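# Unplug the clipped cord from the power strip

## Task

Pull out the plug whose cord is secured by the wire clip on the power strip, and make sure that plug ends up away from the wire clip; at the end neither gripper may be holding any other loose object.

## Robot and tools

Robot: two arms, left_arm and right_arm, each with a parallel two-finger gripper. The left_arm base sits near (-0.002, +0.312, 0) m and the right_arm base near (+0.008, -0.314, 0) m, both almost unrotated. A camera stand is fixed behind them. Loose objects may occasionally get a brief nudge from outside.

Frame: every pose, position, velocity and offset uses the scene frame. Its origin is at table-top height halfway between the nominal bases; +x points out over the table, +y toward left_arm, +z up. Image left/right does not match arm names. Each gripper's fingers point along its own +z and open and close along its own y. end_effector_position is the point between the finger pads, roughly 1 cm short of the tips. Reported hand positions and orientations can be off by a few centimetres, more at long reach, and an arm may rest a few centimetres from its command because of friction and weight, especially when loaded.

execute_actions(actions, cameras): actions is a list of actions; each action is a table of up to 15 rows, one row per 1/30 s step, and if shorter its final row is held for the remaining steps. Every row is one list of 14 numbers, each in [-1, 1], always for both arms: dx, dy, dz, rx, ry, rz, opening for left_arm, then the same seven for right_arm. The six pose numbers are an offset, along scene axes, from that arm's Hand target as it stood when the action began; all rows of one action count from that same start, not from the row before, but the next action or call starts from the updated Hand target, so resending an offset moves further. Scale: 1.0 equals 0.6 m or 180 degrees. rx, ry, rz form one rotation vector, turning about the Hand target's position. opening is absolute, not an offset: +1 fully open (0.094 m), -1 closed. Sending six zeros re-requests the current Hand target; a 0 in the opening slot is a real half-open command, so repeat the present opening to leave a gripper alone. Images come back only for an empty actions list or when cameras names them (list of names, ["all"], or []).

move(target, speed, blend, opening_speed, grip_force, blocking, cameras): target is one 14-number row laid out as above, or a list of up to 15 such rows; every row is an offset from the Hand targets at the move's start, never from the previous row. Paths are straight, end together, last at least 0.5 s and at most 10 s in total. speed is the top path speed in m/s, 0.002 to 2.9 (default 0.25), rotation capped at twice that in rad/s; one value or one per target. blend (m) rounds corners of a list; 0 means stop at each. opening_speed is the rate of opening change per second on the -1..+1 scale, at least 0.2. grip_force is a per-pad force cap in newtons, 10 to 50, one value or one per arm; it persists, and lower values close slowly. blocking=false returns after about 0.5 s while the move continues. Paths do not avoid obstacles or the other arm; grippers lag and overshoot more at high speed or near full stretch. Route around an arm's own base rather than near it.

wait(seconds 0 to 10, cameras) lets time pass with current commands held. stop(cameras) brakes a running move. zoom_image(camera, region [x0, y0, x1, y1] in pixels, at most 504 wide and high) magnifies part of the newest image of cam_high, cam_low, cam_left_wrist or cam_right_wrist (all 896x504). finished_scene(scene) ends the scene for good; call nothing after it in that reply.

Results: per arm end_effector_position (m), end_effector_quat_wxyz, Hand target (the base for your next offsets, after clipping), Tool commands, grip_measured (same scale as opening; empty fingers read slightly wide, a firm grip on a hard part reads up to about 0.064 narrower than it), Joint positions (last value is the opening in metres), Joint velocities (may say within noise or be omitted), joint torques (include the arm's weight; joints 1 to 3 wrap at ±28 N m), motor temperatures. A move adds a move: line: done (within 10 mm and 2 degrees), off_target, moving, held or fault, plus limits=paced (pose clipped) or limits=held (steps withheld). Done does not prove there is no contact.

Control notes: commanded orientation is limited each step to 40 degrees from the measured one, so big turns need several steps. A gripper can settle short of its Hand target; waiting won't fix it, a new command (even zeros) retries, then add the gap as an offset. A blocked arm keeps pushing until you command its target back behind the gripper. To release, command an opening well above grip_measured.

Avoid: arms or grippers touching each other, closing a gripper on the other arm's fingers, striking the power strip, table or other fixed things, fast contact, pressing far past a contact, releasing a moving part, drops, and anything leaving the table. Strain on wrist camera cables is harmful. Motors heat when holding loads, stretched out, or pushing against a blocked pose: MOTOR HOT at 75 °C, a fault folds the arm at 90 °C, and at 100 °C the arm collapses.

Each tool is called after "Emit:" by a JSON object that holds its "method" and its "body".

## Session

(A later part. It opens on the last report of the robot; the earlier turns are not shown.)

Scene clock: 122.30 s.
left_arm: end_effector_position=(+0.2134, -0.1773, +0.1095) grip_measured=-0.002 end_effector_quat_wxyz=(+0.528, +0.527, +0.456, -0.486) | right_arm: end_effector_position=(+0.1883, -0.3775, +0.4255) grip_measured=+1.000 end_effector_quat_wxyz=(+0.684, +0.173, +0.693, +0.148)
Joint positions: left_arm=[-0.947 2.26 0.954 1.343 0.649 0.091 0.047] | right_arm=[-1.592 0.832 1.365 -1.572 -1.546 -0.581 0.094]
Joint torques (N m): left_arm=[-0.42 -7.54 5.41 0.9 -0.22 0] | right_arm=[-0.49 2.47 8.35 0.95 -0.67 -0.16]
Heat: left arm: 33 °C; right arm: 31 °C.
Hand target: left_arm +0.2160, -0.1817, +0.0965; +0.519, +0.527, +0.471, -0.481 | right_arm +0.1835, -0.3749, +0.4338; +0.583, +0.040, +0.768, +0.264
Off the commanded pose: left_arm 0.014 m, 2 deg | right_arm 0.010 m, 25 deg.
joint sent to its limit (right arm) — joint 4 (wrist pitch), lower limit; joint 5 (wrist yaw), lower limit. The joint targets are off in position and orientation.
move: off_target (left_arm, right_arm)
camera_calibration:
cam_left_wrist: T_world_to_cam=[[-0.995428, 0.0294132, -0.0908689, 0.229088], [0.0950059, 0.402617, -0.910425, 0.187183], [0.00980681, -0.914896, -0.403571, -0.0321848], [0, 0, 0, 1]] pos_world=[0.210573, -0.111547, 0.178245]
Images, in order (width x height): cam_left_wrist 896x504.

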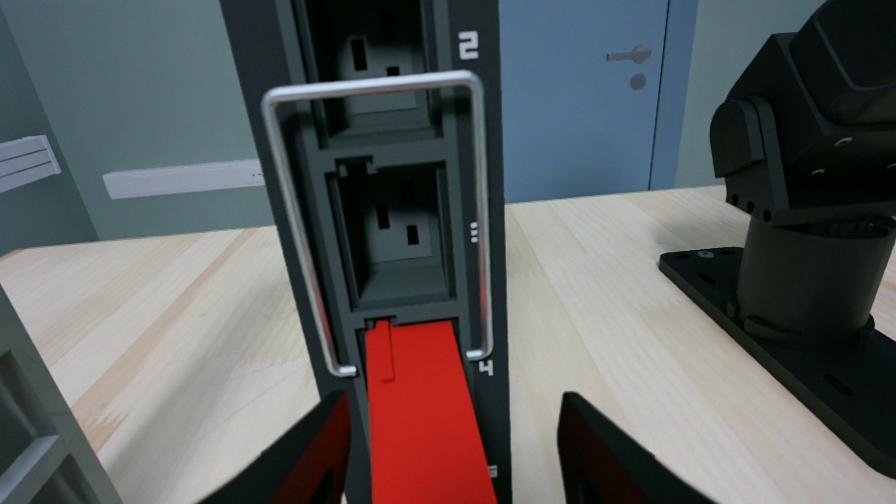

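Emit:
{"method": "move", "body": {"target": [[0.009,0.0,-0.015,0,0,0.015,0.0,0,0,0,0,0,0,1],[0.009,0.008,-0.035,0,0,0.015,0.0,0,0,0,0,0,0,1]], "speed": 0.12, "cameras": ["cam_left_wrist"]}}

Scene clock: 126.60 s.
left_arm: end_effector_position=(+0.2199, -0.1779, +0.0986) grip_measured=-0.002 end_effector_quat_wxyz=(+0.531, +0.516, +0.472, -0.478) | right_arm: end_effector_position=(+0.1883, -0.3775, +0.4255) grip_measured=+1.000 end_effector_quat_wxyz=(+0.684, +0.173, +0.693, +0.148)
Joint positions: left_arm=[-0.949 2.291 0.957 1.36 0.608 0.083 0.047] | right_arm=[-1.592 0.832 1.365 -1.572 -1.546 -0.581 0.094]
Joint torques (N m): left_arm=[-0.18 -5.35 3.52 1.44 -0.28 0.1] | right_arm=[-0.46 2.4 8.39 0.95 -0.69 -0.15]
Heat: left arm: 33 °C; right arm: 31 °C.
Hand target: left_arm +0.2214, -0.1769, +0.0756; +0.530, +0.515, +0.483, -0.469 | right_arm +0.1835, -0.3749, +0.4338; +0.583, +0.040, +0.768, +0.264
Off the commanded pose: left_arm 0.023 m, 2 deg | right_arm 0.010 m, 25 deg.
joint sent to its limit (right arm) — joint 4 (wrist pitch), lower limit; joint 5 (wrist yaw), lower limit. The joint targets are off in position and orientation.
move: off_target (left_arm, right_arm)
camera_calibration:
cam_left_wrist: T_world_to_cam=[[-0.997098, -0.00852511, -0.0756506, 0.226714], [0.0653858, 0.413061, -0.908353, 0.185049], [0.0389922, -0.910663, -0.411305, -0.0421349], [0, 0, 0, 1]] pos_world=[0.215599, -0.112875, 0.167911]
Images, in order (width x height): cam_left_wrist 896x504.

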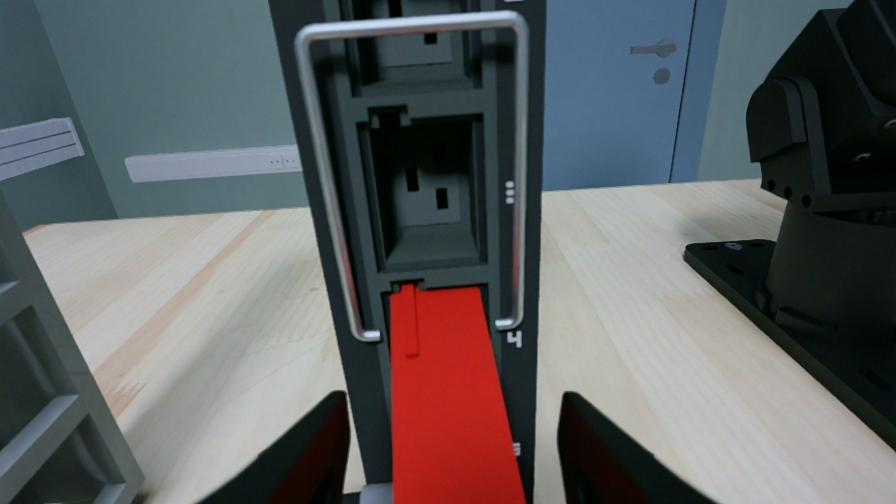

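Emit:
{"method": "move", "body": {"target": [0.0,0.0,-0.025,0,0,0,0.0,0,0,0,0,0,0,1], "speed": 0.12, "cameras": ["cam_left_wrist"]}}

Scene clock: 129.77 s.
left_arm: end_effector_position=(+0.2189, -0.1784, +0.0968) grip_measured=-0.002 end_effector_quat_wxyz=(+0.527, +0.518, +0.469, -0.483) | right_arm: end_effector_position=(+0.1883, -0.3775, +0.4255) grip_measured=+1.000 end_effector_quat_wxyz=(+0.684, +0.173, +0.693, +0.148)
Joint positions: left_arm=[-0.946 2.302 0.965 1.365 0.625 0.077 0.047] | right_arm=[-1.592 0.832 1.365 -1.572 -1.546 -0.581 0.094]
Joint torques (N m): left_arm=[-0.35 -2.69 3.15 1.72 -0.45 0.17] | right_arm=[-0.43 2.48 8.31 0.95 -0.7 -0.15]
Heat: left arm: 33 °C; right arm: 31 °C.
Hand target: left_arm +0.2214, -0.1770, +0.0605; +0.530, +0.515, +0.483, -0.469 | right_arm +0.1835, -0.3749, +0.4338; +0.583, +0.040, +0.768, +0.264
Off the commanded pose: left_arm 0.036 m, 2 deg | right_arm 0.010 m, 25 deg.
joint sent to its limit (right arm) — joint 4 (wrist pitch), lower limit; joint 5 (wrist yaw), lower limit. The joint targets are off in position and orientation.
move: off_target (left_arm, right_arm)
camera_calibration:
cam_left_wrist: T_world_to_cam=[[-0.99743, 0.00565407, -0.0714176, 0.227824], [0.067427, 0.410945, -0.909163, 0.18298], [0.0242082, -0.911643, -0.41027, -0.040275], [0, 0, 0, 1]] pos_world=[0.215876, -0.113199, 0.166105]
Images, in order (width x height): cam_left_wrist 896x504.

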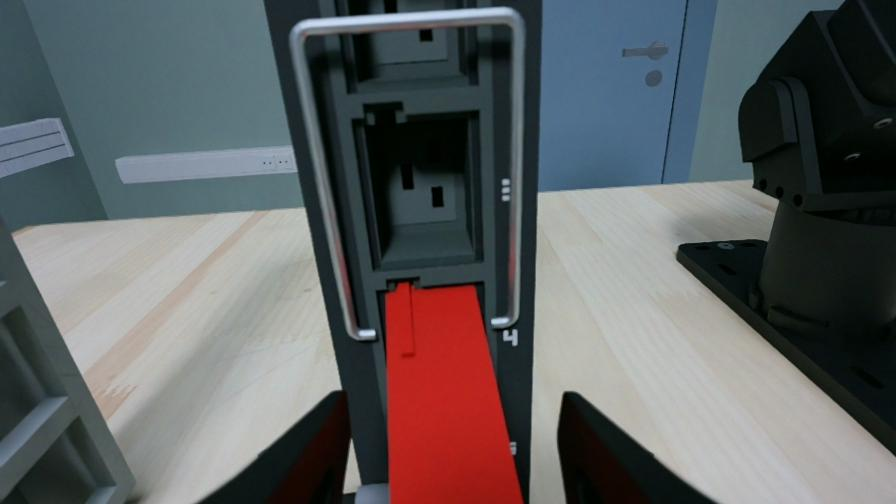

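Emit:
{"method": "move", "body": {"target": [[0.0,0.0,0.05,0,0,0,0.0,0,0,0,0,0,0,1],[0.0,0.12,0.045,0,0,0,0.0,0,0,0,0,0,0,1],[0.0,0.12,0.03,0,0,0,0.0,0,0,0,0,0,0,1]], "speed": 0.15, "blend": [0.006,0.004,0], "cameras": ["cam_left_wrist"]}}

Scene clock: 134.93 s.
left_arm: end_effector_position=(+0.2204, -0.1083, +0.0492) grip_measured=-0.002 end_effector_quat_wxyz=(+0.475, +0.525, +0.534, -0.462) | right_arm: end_effector_position=(+0.1883, -0.3775, +0.4255) grip_measured=+1.000 end_effector_quat_wxyz=(+0.684, +0.173, +0.693, +0.148)
Joint positions: left_arm=[-0.832 2.248 0.722 1.366 0.705 0.11 0.047] | right_arm=[-1.592 0.832 1.365 -1.572 -1.546 -0.581 0.094]
Joint torques (N m): left_arm=[0.81 -8.5 1.13 2.57 0.21 -0.06] | right_arm=[-0.47 2.47 8.32 0.95 -0.67 -0.15]
Heat: left arm: 34 °C; right arm: 31 °C.
Hand target: left_arm +0.2213, -0.1049, +0.0786; +0.530, +0.515, +0.483, -0.469 | right_arm +0.1835, -0.3749, +0.4338; +0.583, +0.040, +0.768, +0.264
Off the commanded pose: left_arm 0.030 m, 9 deg | right_arm 0.010 m, 25 deg.
joint sent to its limit (right arm) — joint 4 (wrist pitch), lower limit; joint 5 (wrist yaw), lower limit. The joint targets are off in position and orientation.
move: off_target (left_arm, right_arm)
camera_calibration:
cam_left_wrist: T_world_to_cam=[[-0.999614, -0.0228924, 0.0157291, 0.21856], [-0.0255722, 0.537499, -0.842876, 0.141697], [0.0108411, -0.842953, -0.537877, 0.0206778], [0, 0, 0, 1]] pos_world=[0.221875, -0.0537283, 0.127118]
Images, in order (width x height): cam_left_wrist 896x504.

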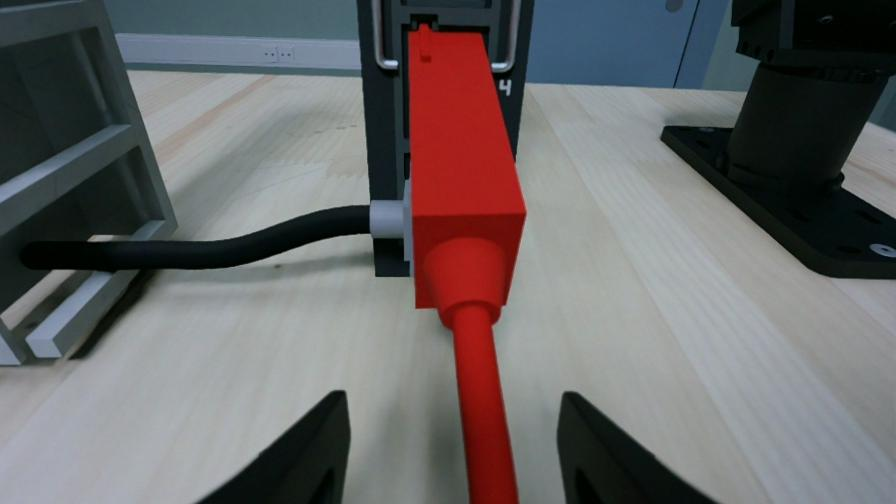

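Emit:
{"method": "move", "body": {"target": [[-0.008,0.0,0.04,0,0,0.01,0.0,0,0,0,0,0,0,1],[-0.008,-0.108,0.032,0,0,0.01,0.0,0,0,0,0,0,0,1]], "speed": 0.15, "blend": [0.006,0], "cameras": ["cam_left_wrist"]}}

Scene clock: 140.23 s.
left_arm: end_effector_position=(+0.2230, -0.1612, +0.0952) grip_measured=-0.002 end_effector_quat_wxyz=(+0.537, +0.505, +0.502, -0.452) | right_arm: end_effector_position=(+0.1883, -0.3775, +0.4255) grip_measured=+1.000 end_effector_quat_wxyz=(+0.684, +0.173, +0.693, +0.148)
Joint positions: left_arm=[-0.946 2.233 0.867 1.349 0.536 0.097 0.047] | right_arm=[-1.592 0.832 1.365 -1.572 -1.546 -0.581 0.094]
Joint torques (N m): left_arm=[-1.52 -7.87 5.9 1.26 0.08 -0.06] | right_arm=[-0.54 2.45 8.31 0.95 -0.69 -0.15]
Heat: left arm: 37 °C; right arm: 31 °C.
Hand target: left_arm +0.2165, -0.1698, +0.0976; +0.537, +0.508, +0.491, -0.461 | right_arm +0.1835, -0.3749, +0.4338; +0.583, +0.040, +0.768, +0.264
Off the commanded pose: left_arm 0.011 m, 2 deg | right_arm 0.010 m, 25 deg.
joint sent to its limit (right arm) — joint 4 (wrist pitch), lower limit; joint 5 (wrist yaw), lower limit. The joint targets are off in position and orientation.
move: off_target (left_arm, right_arm)
camera_calibration:
cam_left_wrist: T_world_to_cam=[[-0.994576, -0.0805672, -0.0657806, 0.216583], [0.0227727, 0.44842, -0.893533, 0.188682], [0.101487, -0.890184, -0.444153, -0.0359954], [0, 0, 0, 1]] pos_world=[0.214764, -0.099202, 0.166853]
Images, in order (width x height): cam_left_wrist 896x504.

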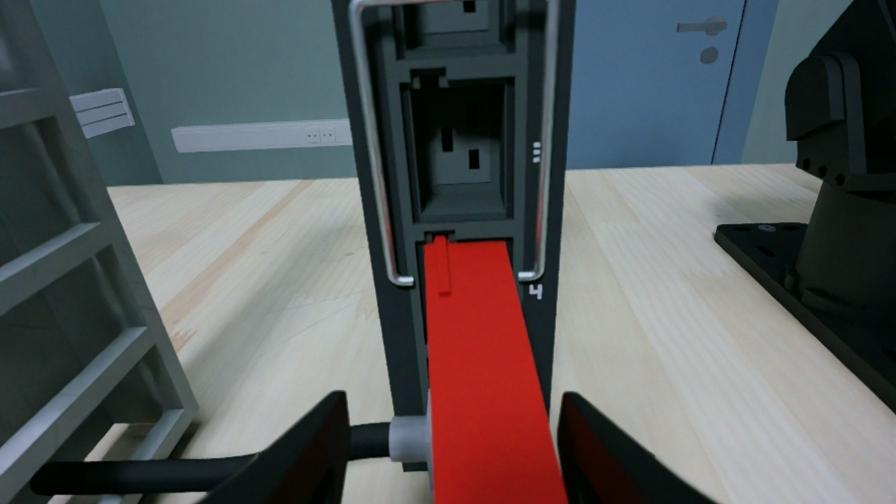

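Emit:
{"method": "move", "body": {"target": [[-0.012,0.03,-0.035,0,0.025,-0.028,0.0,0,0,0,0,0,0,1],[-0.012,0.0,-0.037,0,0.025,-0.028,0.0,0,0,0,0,0,0,1]], "speed": 0.12, "cameras": ["cam_left_wrist"]}}

Scene clock: 145.03 s.
left_arm: end_effector_position=(+0.2174, -0.1584, +0.0707) grip_measured=-0.002 end_effector_quat_wxyz=(+0.482, +0.508, +0.513, -0.497) | right_arm: end_effector_position=(+0.1883, -0.3775, +0.4255) grip_measured=+1.000 end_effector_quat_wxyz=(+0.684, +0.173, +0.693, +0.148)
Joint positions: left_arm=[-0.916 2.305 0.893 1.358 0.658 0.013 0.047] | right_arm=[-1.592 0.832 1.365 -1.572 -1.546 -0.581 0.094]
Joint torques (N m): left_arm=[-2.41 -6.89 6.08 1.64 -0.08 0] | right_arm=[-0.54 2.44 8.35 0.95 -0.69 -0.15]
Heat: left arm: 36 °C; right arm: 31 °C.
Hand target: left_arm +0.2093, -0.1698, +0.0756; +0.497, +0.510, +0.489, -0.503 | right_arm +0.1835, -0.3749, +0.4338; +0.583, +0.040, +0.768, +0.264
Off the commanded pose: left_arm 0.015 m, 3 deg | right_arm 0.010 m, 25 deg.
joint sent to its limit (right arm) — joint 4 (wrist pitch), lower limit; joint 5 (wrist yaw), lower limit. The joint targets are off in position and orientation.
move: off_target (left_arm, right_arm)
camera_calibration:
cam_left_wrist: T_world_to_cam=[[-0.999063, 0.00938487, 0.0422384, 0.217127], [-0.0328752, 0.470041, -0.882032, 0.180399], [-0.0281315, -0.882595, -0.469292, -0.0125429], [0, 0, 0, 1]] pos_world=[0.222501, -0.0979031, 0.144061]
Images, in order (width x height): cam_left_wrist 896x504.

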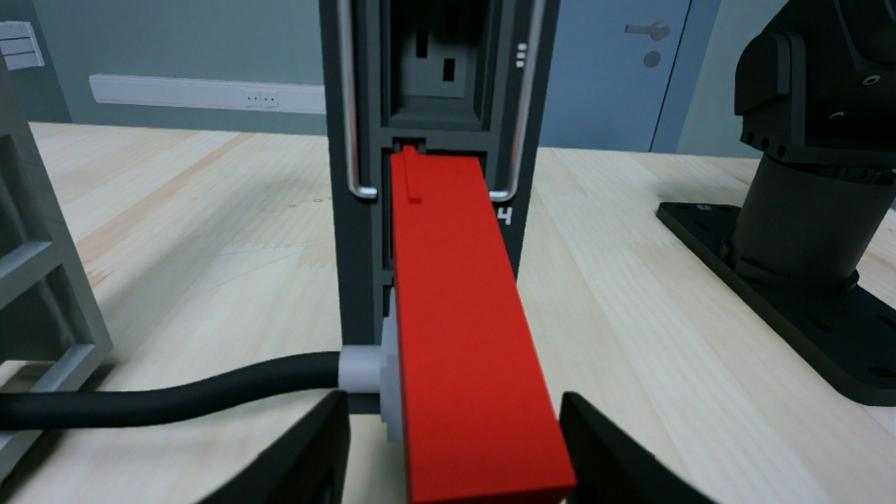

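Emit:
{"method": "move", "body": {"target": [[-0.006,0.0,0.012,0,0,0,0.0,0,0,0,0,0,0,1],[-0.006,0.0,0.012,0,0,0,-0.7,0,0,0,0,0,0,1]], "speed": 0.1, "opening_speed": 0.8, "cameras": ["cam_left_wrist"]}}

Scene clock: 154.23 s.
left_arm: end_effector_position=(+0.2157, -0.1600, +0.0701) grip_measured=-0.451 end_effector_quat_wxyz=(+0.483, +0.509, +0.513, -0.494) | right_arm: end_effector_position=(+0.1883, -0.3775, +0.4255) grip_measured=+1.000 end_effector_quat_wxyz=(+0.684, +0.173, +0.693, +0.148)
Joint positions: left_arm=[-0.924 2.305 0.893 1.356 0.648 0.019 0.026] | right_arm=[-1.592 0.832 1.365 -1.572 -1.546 -0.581 0.094]
Joint torques (N m): left_arm=[-2.47 -9.02 4.88 1.54 -0.05 -0.06] | right_arm=[-0.53 2.45 8.34 0.94 -0.68 -0.15]
Heat: left arm: 36 °C; right arm: 31 °C.
Hand target: left_arm +0.2057, -0.1698, +0.0829; +0.497, +0.510, +0.489, -0.503 | right_arm +0.1835, -0.3749, +0.4338; +0.583, +0.040, +0.768, +0.264
Off the commanded pose: left_arm 0.019 m, 3 deg | right_arm 0.010 m, 25 deg.
joint sent to its limit (right arm) — joint 4 (wrist pitch), lower limit; joint 5 (wrist yaw), lower limit. The joint targets are off in position and orientation.
move: off_target (left_arm, right_arm); target 2's new opening was sent with left_arm's hand 0.020 m and 4 deg from that target
camera_calibration:
cam_left_wrist: T_world_to_cam=[[-0.999281, 0.00655543, 0.0373391, 0.215447], [-0.0298244, 0.47208, -0.881051, 0.180123], [-0.0234027, -0.881531, -0.471545, -0.0150312], [0, 0, 0, 1]] pos_world=[0.220312, -0.0996953, 0.143565]
Images, in order (width x height): cam_left_wrist 896x504.

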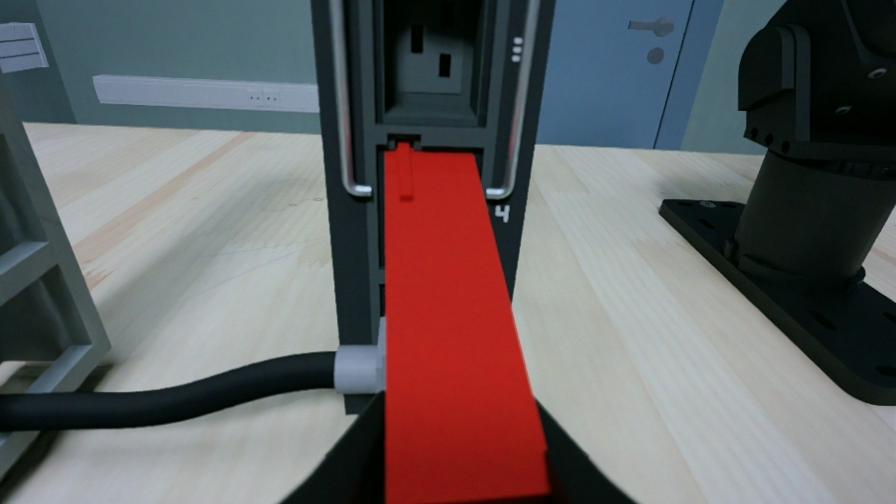

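Emit:
{"method": "move", "body": {"target": [0.008,0.11,0.0,0,0,0,-0.7,0,0,0,0,0,0,1], "speed": 0.08, "cameras": ["cam_left_wrist","cam_high"]}}

Scene clock: 157.73 s.
left_arm: end_effector_position=(+0.2110, -0.1051, +0.0470) grip_measured=-0.481 end_effector_quat_wxyz=(+0.441, +0.513, +0.547, -0.493) | right_arm: end_effector_position=(+0.1883, -0.3775, +0.4255) grip_measured=+1.000 end_effector_quat_wxyz=(+0.684, +0.173, +0.693, +0.148)
Joint positions: left_arm=[-0.828 2.247 0.71 1.365 0.753 0.031 0.024] | right_arm=[-1.592 0.832 1.365 -1.572 -1.546 -0.581 0.094]
Joint torques (N m): left_arm=[0.54 -9.68 1.46 2.47 0.3 -0.03] | right_arm=[-0.51 2.48 8.31 0.94 -0.69 -0.16]
Heat: left arm: 36 °C; right arm: 31 °C.
Hand target: left_arm +0.2105, -0.1037, +0.0828; +0.497, +0.510, +0.489, -0.503 | right_arm +0.1835, -0.3749, +0.4338; +0.583, +0.040, +0.768, +0.264
Off the commanded pose: left_arm 0.036 m, 9 deg | right_arm 0.010 m, 25 deg.
joint sent to its limit (right arm) — joint 4 (wrist pitch), lower limit; joint 5 (wrist yaw), lower limit. The joint targets are off in position and orientation.
move: off_target (left_arm, right_arm)
camera_calibration:
cam_left_wrist: T_world_to_cam=[[-0.993983, 0.0109727, 0.108983, 0.207228], [-0.085612, 0.542811, -0.83548, 0.150778], [-0.0683245, -0.839783, -0.538605, 0.039355], [0, 0, 0, 1]] pos_world=[0.221579, -0.0510684, 0.124585]
Images, in order (width x height): cam_high 896x504, cam_left_wrist 896x504.

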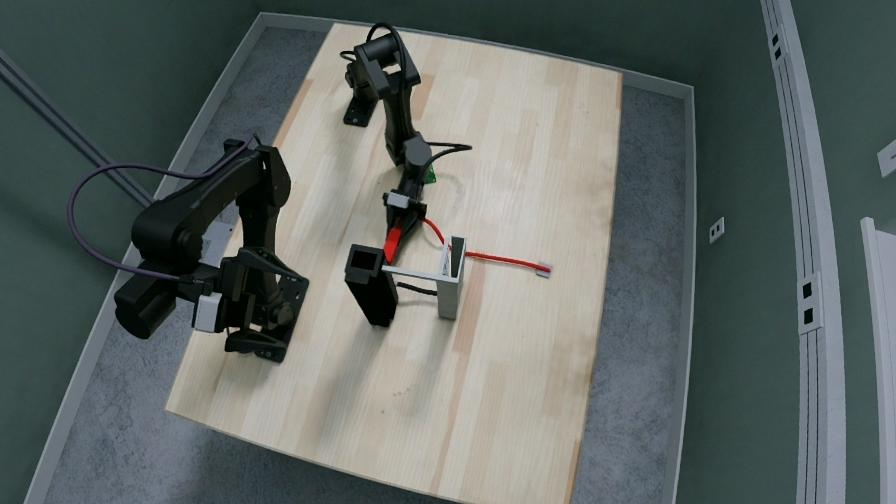

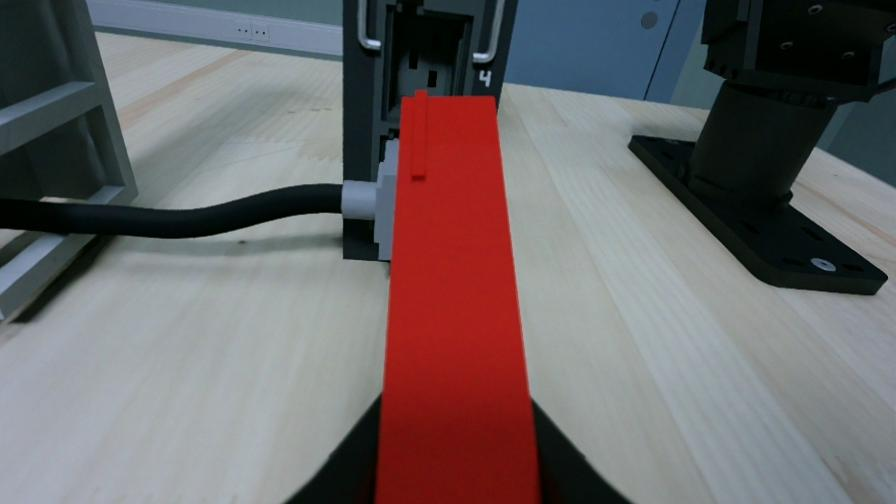

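Emit:
{"method": "move", "body": {"target": [[0.005,0.09,0.0,0,0,0,-0.7,0,0,0,0,0,0,1],[0.005,0.09,-0.03,0,0,0,-0.7,0,0,0,0,0,0,1]], "speed": 0.1, "blend": [0.01,0], "cameras": ["cam_left_wrist","cam_low"]}}

Emit:
{"method": "zoom_image", "body": {"camera": "cam_low", "region": [400, 220, 600, 380]}}

Scene clock: 166.57 s.
left_arm: end_effector_position=(+0.2086, -0.0521, +0.0423) grip_measured=-0.482 end_effector_quat_wxyz=(+0.420, +0.523, +0.549, -0.499) | right_arm: end_effector_position=(+0.1883, -0.3775, +0.4255) grip_measured=+1.000 end_effector_quat_wxyz=(+0.684, +0.173, +0.693, +0.148)
Joint positions: left_arm=[-0.696 2.188 0.571 1.369 0.915 0.089 0.024] | right_arm=[-1.592 0.832 1.365 -1.572 -1.546 -0.581 0.094]
Joint torques (N m): left_arm=[1.25 -5.63 0.87 2.81 0.22 -0.01] | right_arm=[-0.54 2.44 8.29 0.97 -0.7 -0.14]
Motor temperatures (°C): left_arm=[24 29 25 40 22 21 24] | right_arm=[23 25 31 26 25 24 25]
Heat: left arm: 40 °C; right arm: 31 °C.
Hand target: left_arm +0.2135, -0.0499, +0.0649; +0.497, +0.510, +0.489, -0.503 | right_arm +0.1835, -0.3749, +0.4338; +0.583, +0.040, +0.768, +0.264
Off the commanded pose: left_arm 0.023 m, 11 deg | right_arm 0.010 m, 25 deg.
joint sent to its limit (left arm) — joint 4 (wrist pitch), upper limit. The joint targets are off in orientation, not in position.
joint sent to its limit (right arm) — joint 4 (wrist pitch), lower limit; joint 5 (wrist yaw), lower limit. The joint targets are off in position and orientation.
move: off_target (left_arm, right_arm); blend cut to 0.009 m at target 1
camera_calibration:
cam_left_wrist: T_world_to_cam=[[-0.990692, 0.0423707, 0.129363, 0.204817], [-0.0827777, 0.566907, -0.819613, 0.117859], [-0.108064, -0.822692, -0.558122, 0.0910777], [0, 0, 0, 1]] pos_world=[0.222508, -0.000564445, 0.120935]
Images, in order (width x height): cam_low 896x504, cam_left_wrist 896x504.

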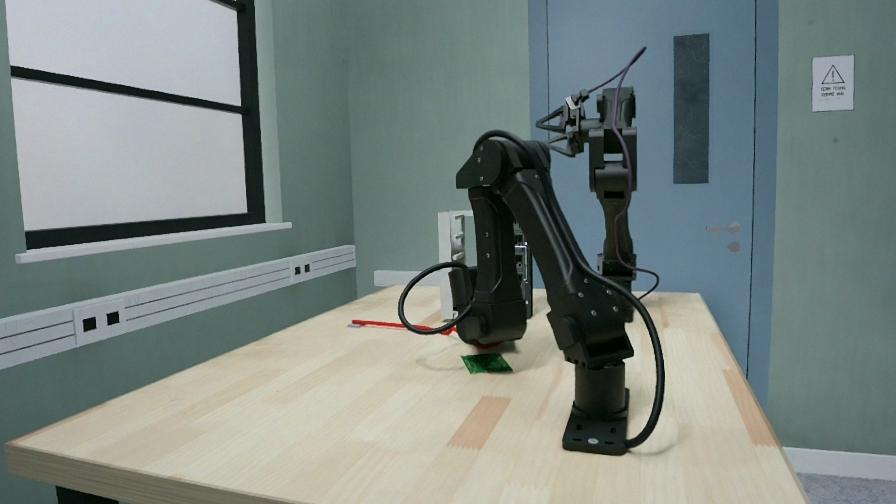

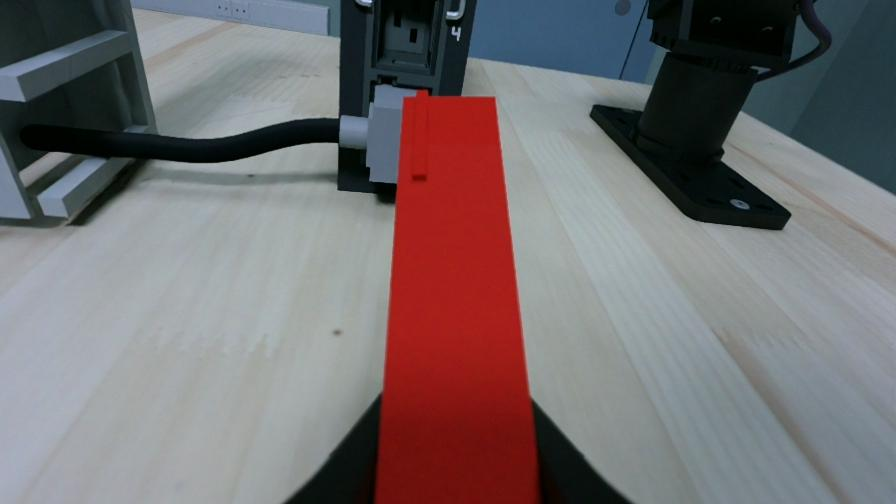

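Scaled by 2.520 from the camera's 896x504 image, which has a finer 1280x720 frame.

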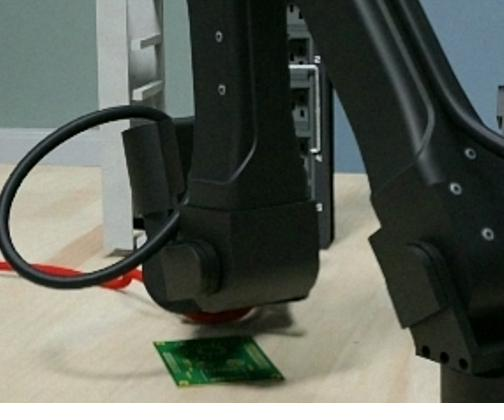

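Emit:
{"method": "move", "body": {"target": [0.0,0.0,-0.03,0.0,0,0,-0.7,0,0,0,0,0,0,1], "speed": 0.06, "cameras": ["cam_left_wrist","cam_low"]}}

Scene clock: 171.57 s.
left_arm: end_effector_position=(+0.2043, -0.0517, +0.0387) grip_measured=-0.482 end_effector_quat_wxyz=(+0.419, +0.540, +0.529, -0.502) | right_arm: end_effector_position=(+0.1883, -0.3775, +0.4255) grip_measured=+1.000 end_effector_quat_wxyz=(+0.684, +0.173, +0.693, +0.148)
Joint positions: left_arm=[-0.69 2.21 0.584 1.371 0.961 0.13 0.024] | right_arm=[-1.592 0.832 1.365 -1.572 -1.546 -0.581 0.094]
Joint torques (N m): left_arm=[1.1 -3.3 1.2 2.75 -0.15 -0.12] | right_arm=[-0.47 2.47 8.39 0.95 -0.69 -0.14]
Heat: left arm: 43 °C; right arm: 31 °C.
Hand target: left_arm +0.2135, -0.0498, +0.0468; +0.497, +0.510, +0.489, -0.503 | right_arm +0.1835, -0.3749, +0.4338; +0.583, +0.040, +0.768, +0.264
Off the commanded pose: left_arm 0.012 m, 11 deg | right_arm 0.010 m, 25 deg.
joint sent to its limit (left arm) — joint 4 (wrist pitch), upper limit. The joint targets are off in orientation, not in position.
joint sent to its limit (right arm) — joint 4 (wrist pitch), lower limit; joint 5 (wrist yaw), lower limit. The joint targets are off in position and orientation.
move: off_target (left_arm, right_arm)
camera_calibration:
cam_left_wrist: T_world_to_cam=[[-0.99103, 0.0870582, 0.101394, 0.204556], [-0.0349662, 0.563362, -0.82547, 0.104685], [-0.128986, -0.821611, -0.555264, 0.0932947], [0, 0, 0, 1]] pos_world=[0.218416, -0.000131835, 0.117477]
Images, in order (width x height): cam_low 896x504, cam_left_wrist 896x504.

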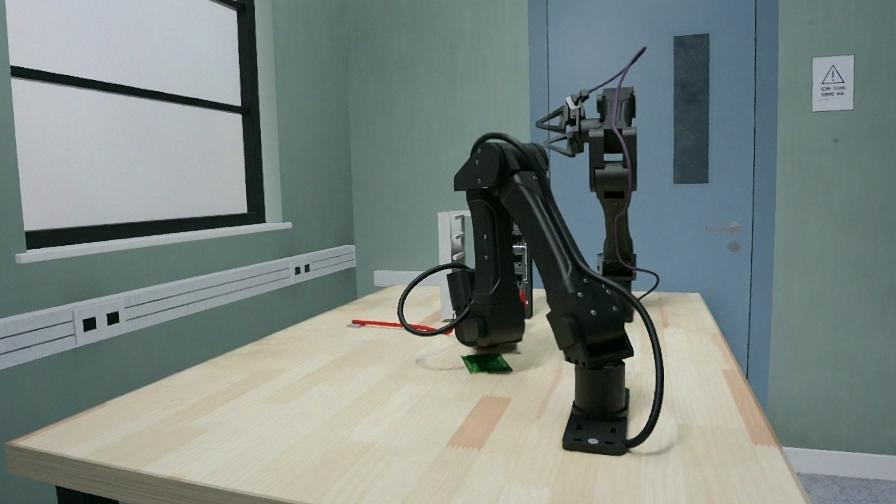

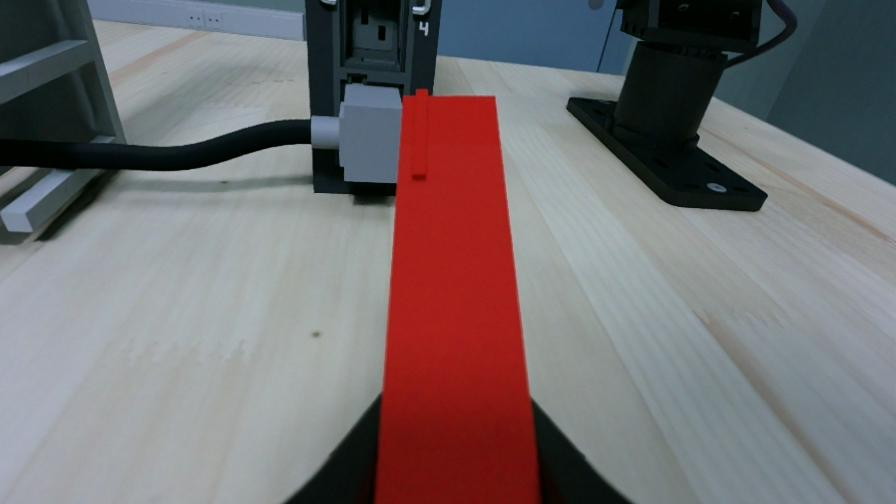

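Emit:
{"method": "move", "body": {"target": [[0.0,0.0,0,0.0,0,0,-0.2,0,0,0,0,0,0,1]], "opening_speed": 0.3, "cameras": ["cam_left_wrist"]}}

Scene clock: 175.57 s.
left_arm: end_effector_position=(+0.2088, -0.0526, +0.0381) grip_measured=-0.202 end_effector_quat_wxyz=(+0.424, +0.540, +0.529, -0.498) | right_arm: end_effector_position=(+0.1883, -0.3775, +0.4255) grip_measured=+1.000 end_effector_quat_wxyz=(+0.684, +0.173, +0.693, +0.148)
Joint positions: left_arm=[-0.686 2.217 0.595 1.372 0.955 0.136 0.037] | right_arm=[-1.592 0.832 1.365 -1.572 -1.546 -0.581 0.094]
Joint torques (N m): left_arm=[0.77 -3.81 0.42 2.75 -0.07 -0.16] | right_arm=[-0.5 2.44 8.4 0.95 -0.7 -0.16]
Motor temperatures (°C): left_arm=[24 29 25 46 22 21 24] | right_arm=[23 25 31 26 25 24 25]
Heat: left arm: 46 °C; right arm: 31 °C.
Hand target: left_arm +0.2135, -0.0498, +0.0467; +0.497, +0.510, +0.489, -0.503 | right_arm +0.1835, -0.3749, +0.4338; +0.583, +0.040, +0.768, +0.264
Off the commanded pose: left_arm 0.010 m, 10 deg | right_arm 0.010 m, 25 deg.
joint sent to its limit (left arm) — joint 4 (wrist pitch), upper limit. The joint targets are off in orientation, not in position.
joint sent to its limit (right arm) — joint 4 (wrist pitch), lower limit; joint 5 (wrist yaw), lower limit. The joint targets are off in position and orientation.
move: off_target (left_arm, right_arm)
camera_calibration:
cam_left_wrist: T_world_to_cam=[[-0.992718, 0.0780859, 0.0917286, 0.209363], [-0.0322233, 0.561584, -0.826792, 0.104192], [-0.116074, -0.823727, -0.554978, 0.0900023], [0, 0, 0, 1]] pos_world=[0.221642, -0.000723733, 0.11689]
Images, in order (width x height): cam_left_wrist 896x504.

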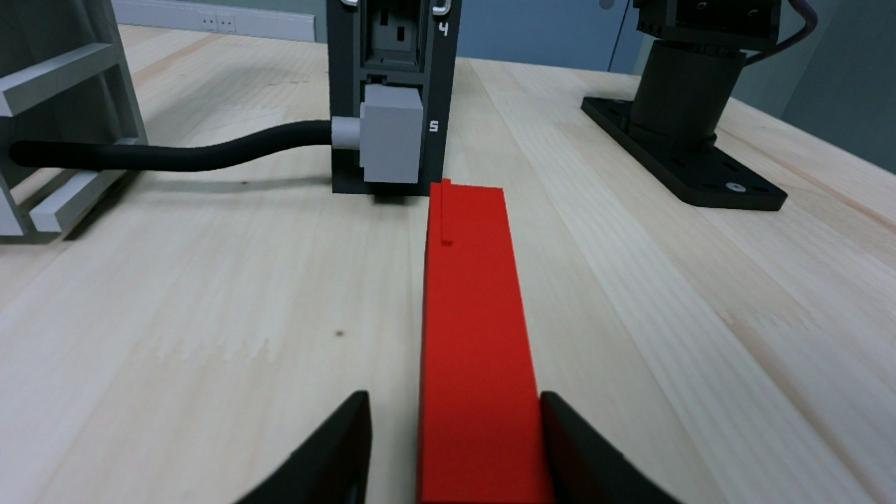

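Emit:
{"method": "move", "body": {"target": [[0.0,0.0,0.0,0,0,0,0.3,0,0,0,0,0,0,1],[0.0,0.0,0.25,0,0,0,0.3,0,0,0,0,0,0,1]], "opening_speed": 0.8, "cameras": ["all"]}}

Scene clock: 180.60 s.
left_arm: end_effector_position=(+0.2114, -0.0459, +0.1791) grip_measured=+0.298 end_effector_quat_wxyz=(+0.478, +0.508, +0.506, -0.507) | right_arm: end_effector_position=(+0.1883, -0.3775, +0.4255) grip_measured=+1.000 end_effector_quat_wxyz=(+0.684, +0.173, +0.693, +0.148)
Joint positions: left_arm=[-0.679 1.686 0.572 1.067 0.917 0.009 0.061] | right_arm=[-1.592 0.832 1.365 -1.572 -1.546 -0.581 0.094]
Joint torques (N m): left_arm=[-0.51 -7.71 7.16 1.02 -0.08 0.02] | right_arm=[-0.51 2.51 8.36 0.95 -0.68 -0.16]
Heat: left arm: 46 °C; right arm: 31 °C.
Hand target: left_arm +0.2136, -0.0498, +0.1968; +0.497, +0.510, +0.489, -0.503 | right_arm +0.1835, -0.3749, +0.4338; +0.583, +0.040, +0.768, +0.264
Off the commanded pose: left_arm 0.018 m, 3 deg | right_arm 0.010 m, 25 deg.
joint sent to its limit (right arm) — joint 4 (wrist pitch), lower limit; joint 5 (wrist yaw), lower limit. The joint targets are off in position and orientation.
move: off_target (left_arm, right_arm)
camera_calibration:
cam_left_wrist: T_world_to_cam=[[-0.99824, 0.0313098, 0.0503727, 0.204928], [-0.0304397, 0.458465, -0.888191, 0.222918], [-0.0509032, -0.888161, -0.456705, 0.139683], [0, 0, 0, 1]] pos_world=[0.218463, 0.0154448, 0.251465]
cam_right_wrist: T_world_to_cam=[[-0.0247842, -0.901599, -0.431861, -0.151784], [-0.435846, 0.398521, -0.806981, 0.615713], [0.89968, 0.168225, -0.402836, 0.154589], [0, 0, 0, 1]] pos_world=[0.125514, -0.408229, 0.493594]

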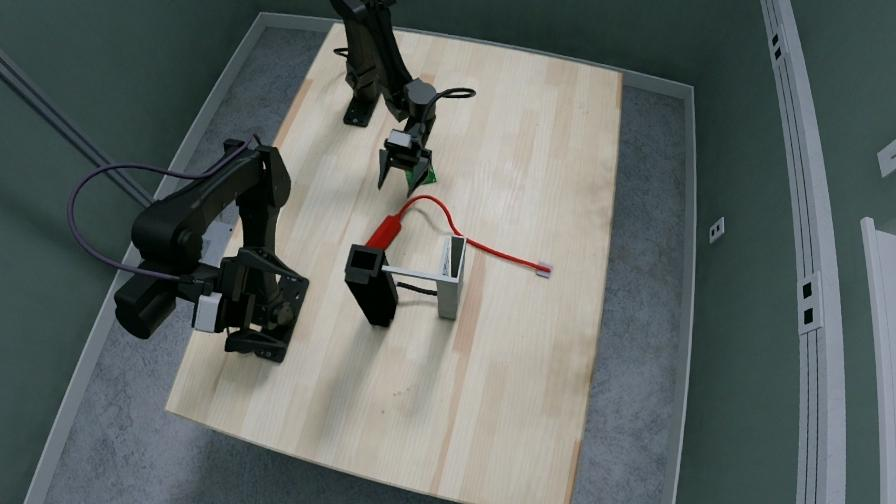

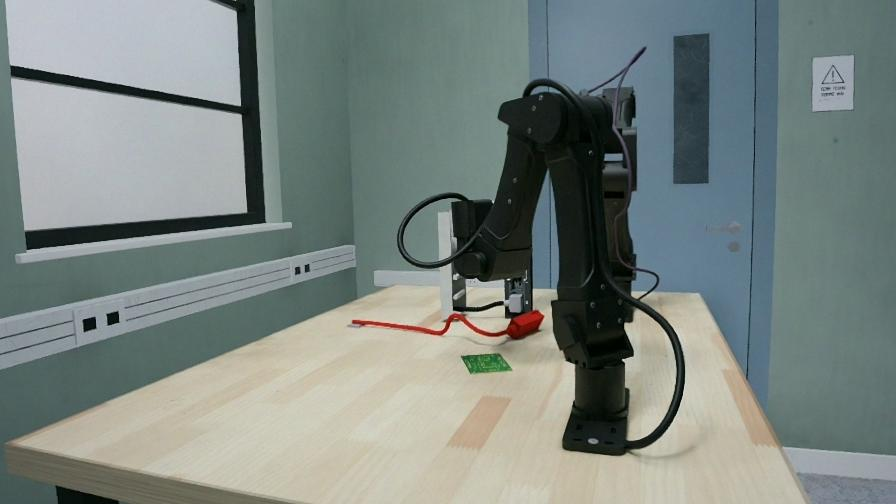

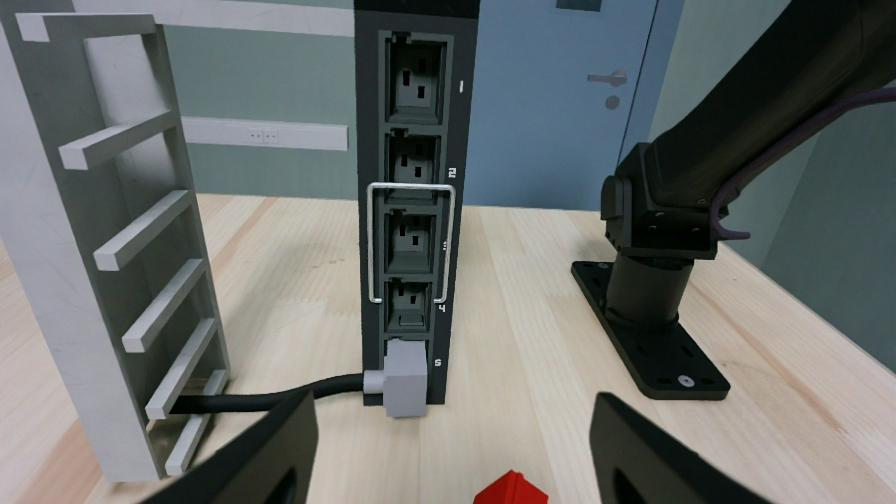

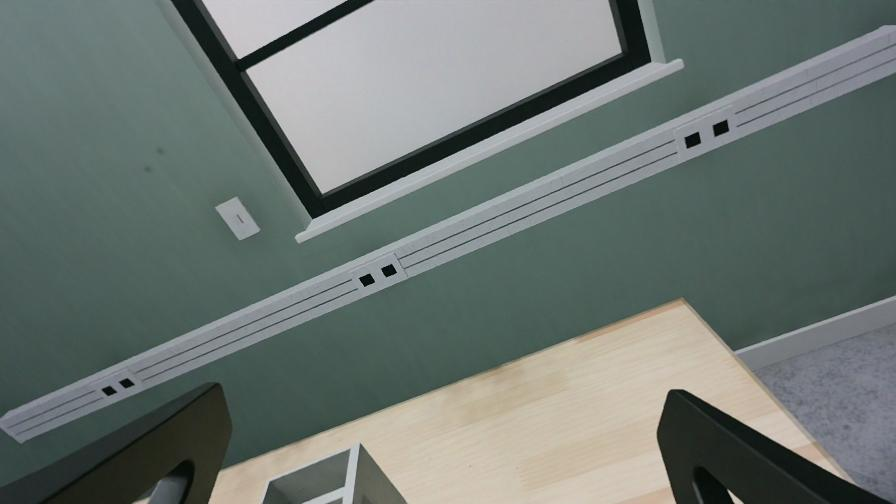

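Plug lies free on the table, clear of the clip.

Emit:
{"method": "finished_scene", "body": {"scene": 2}}

The scene is finished: the task was done.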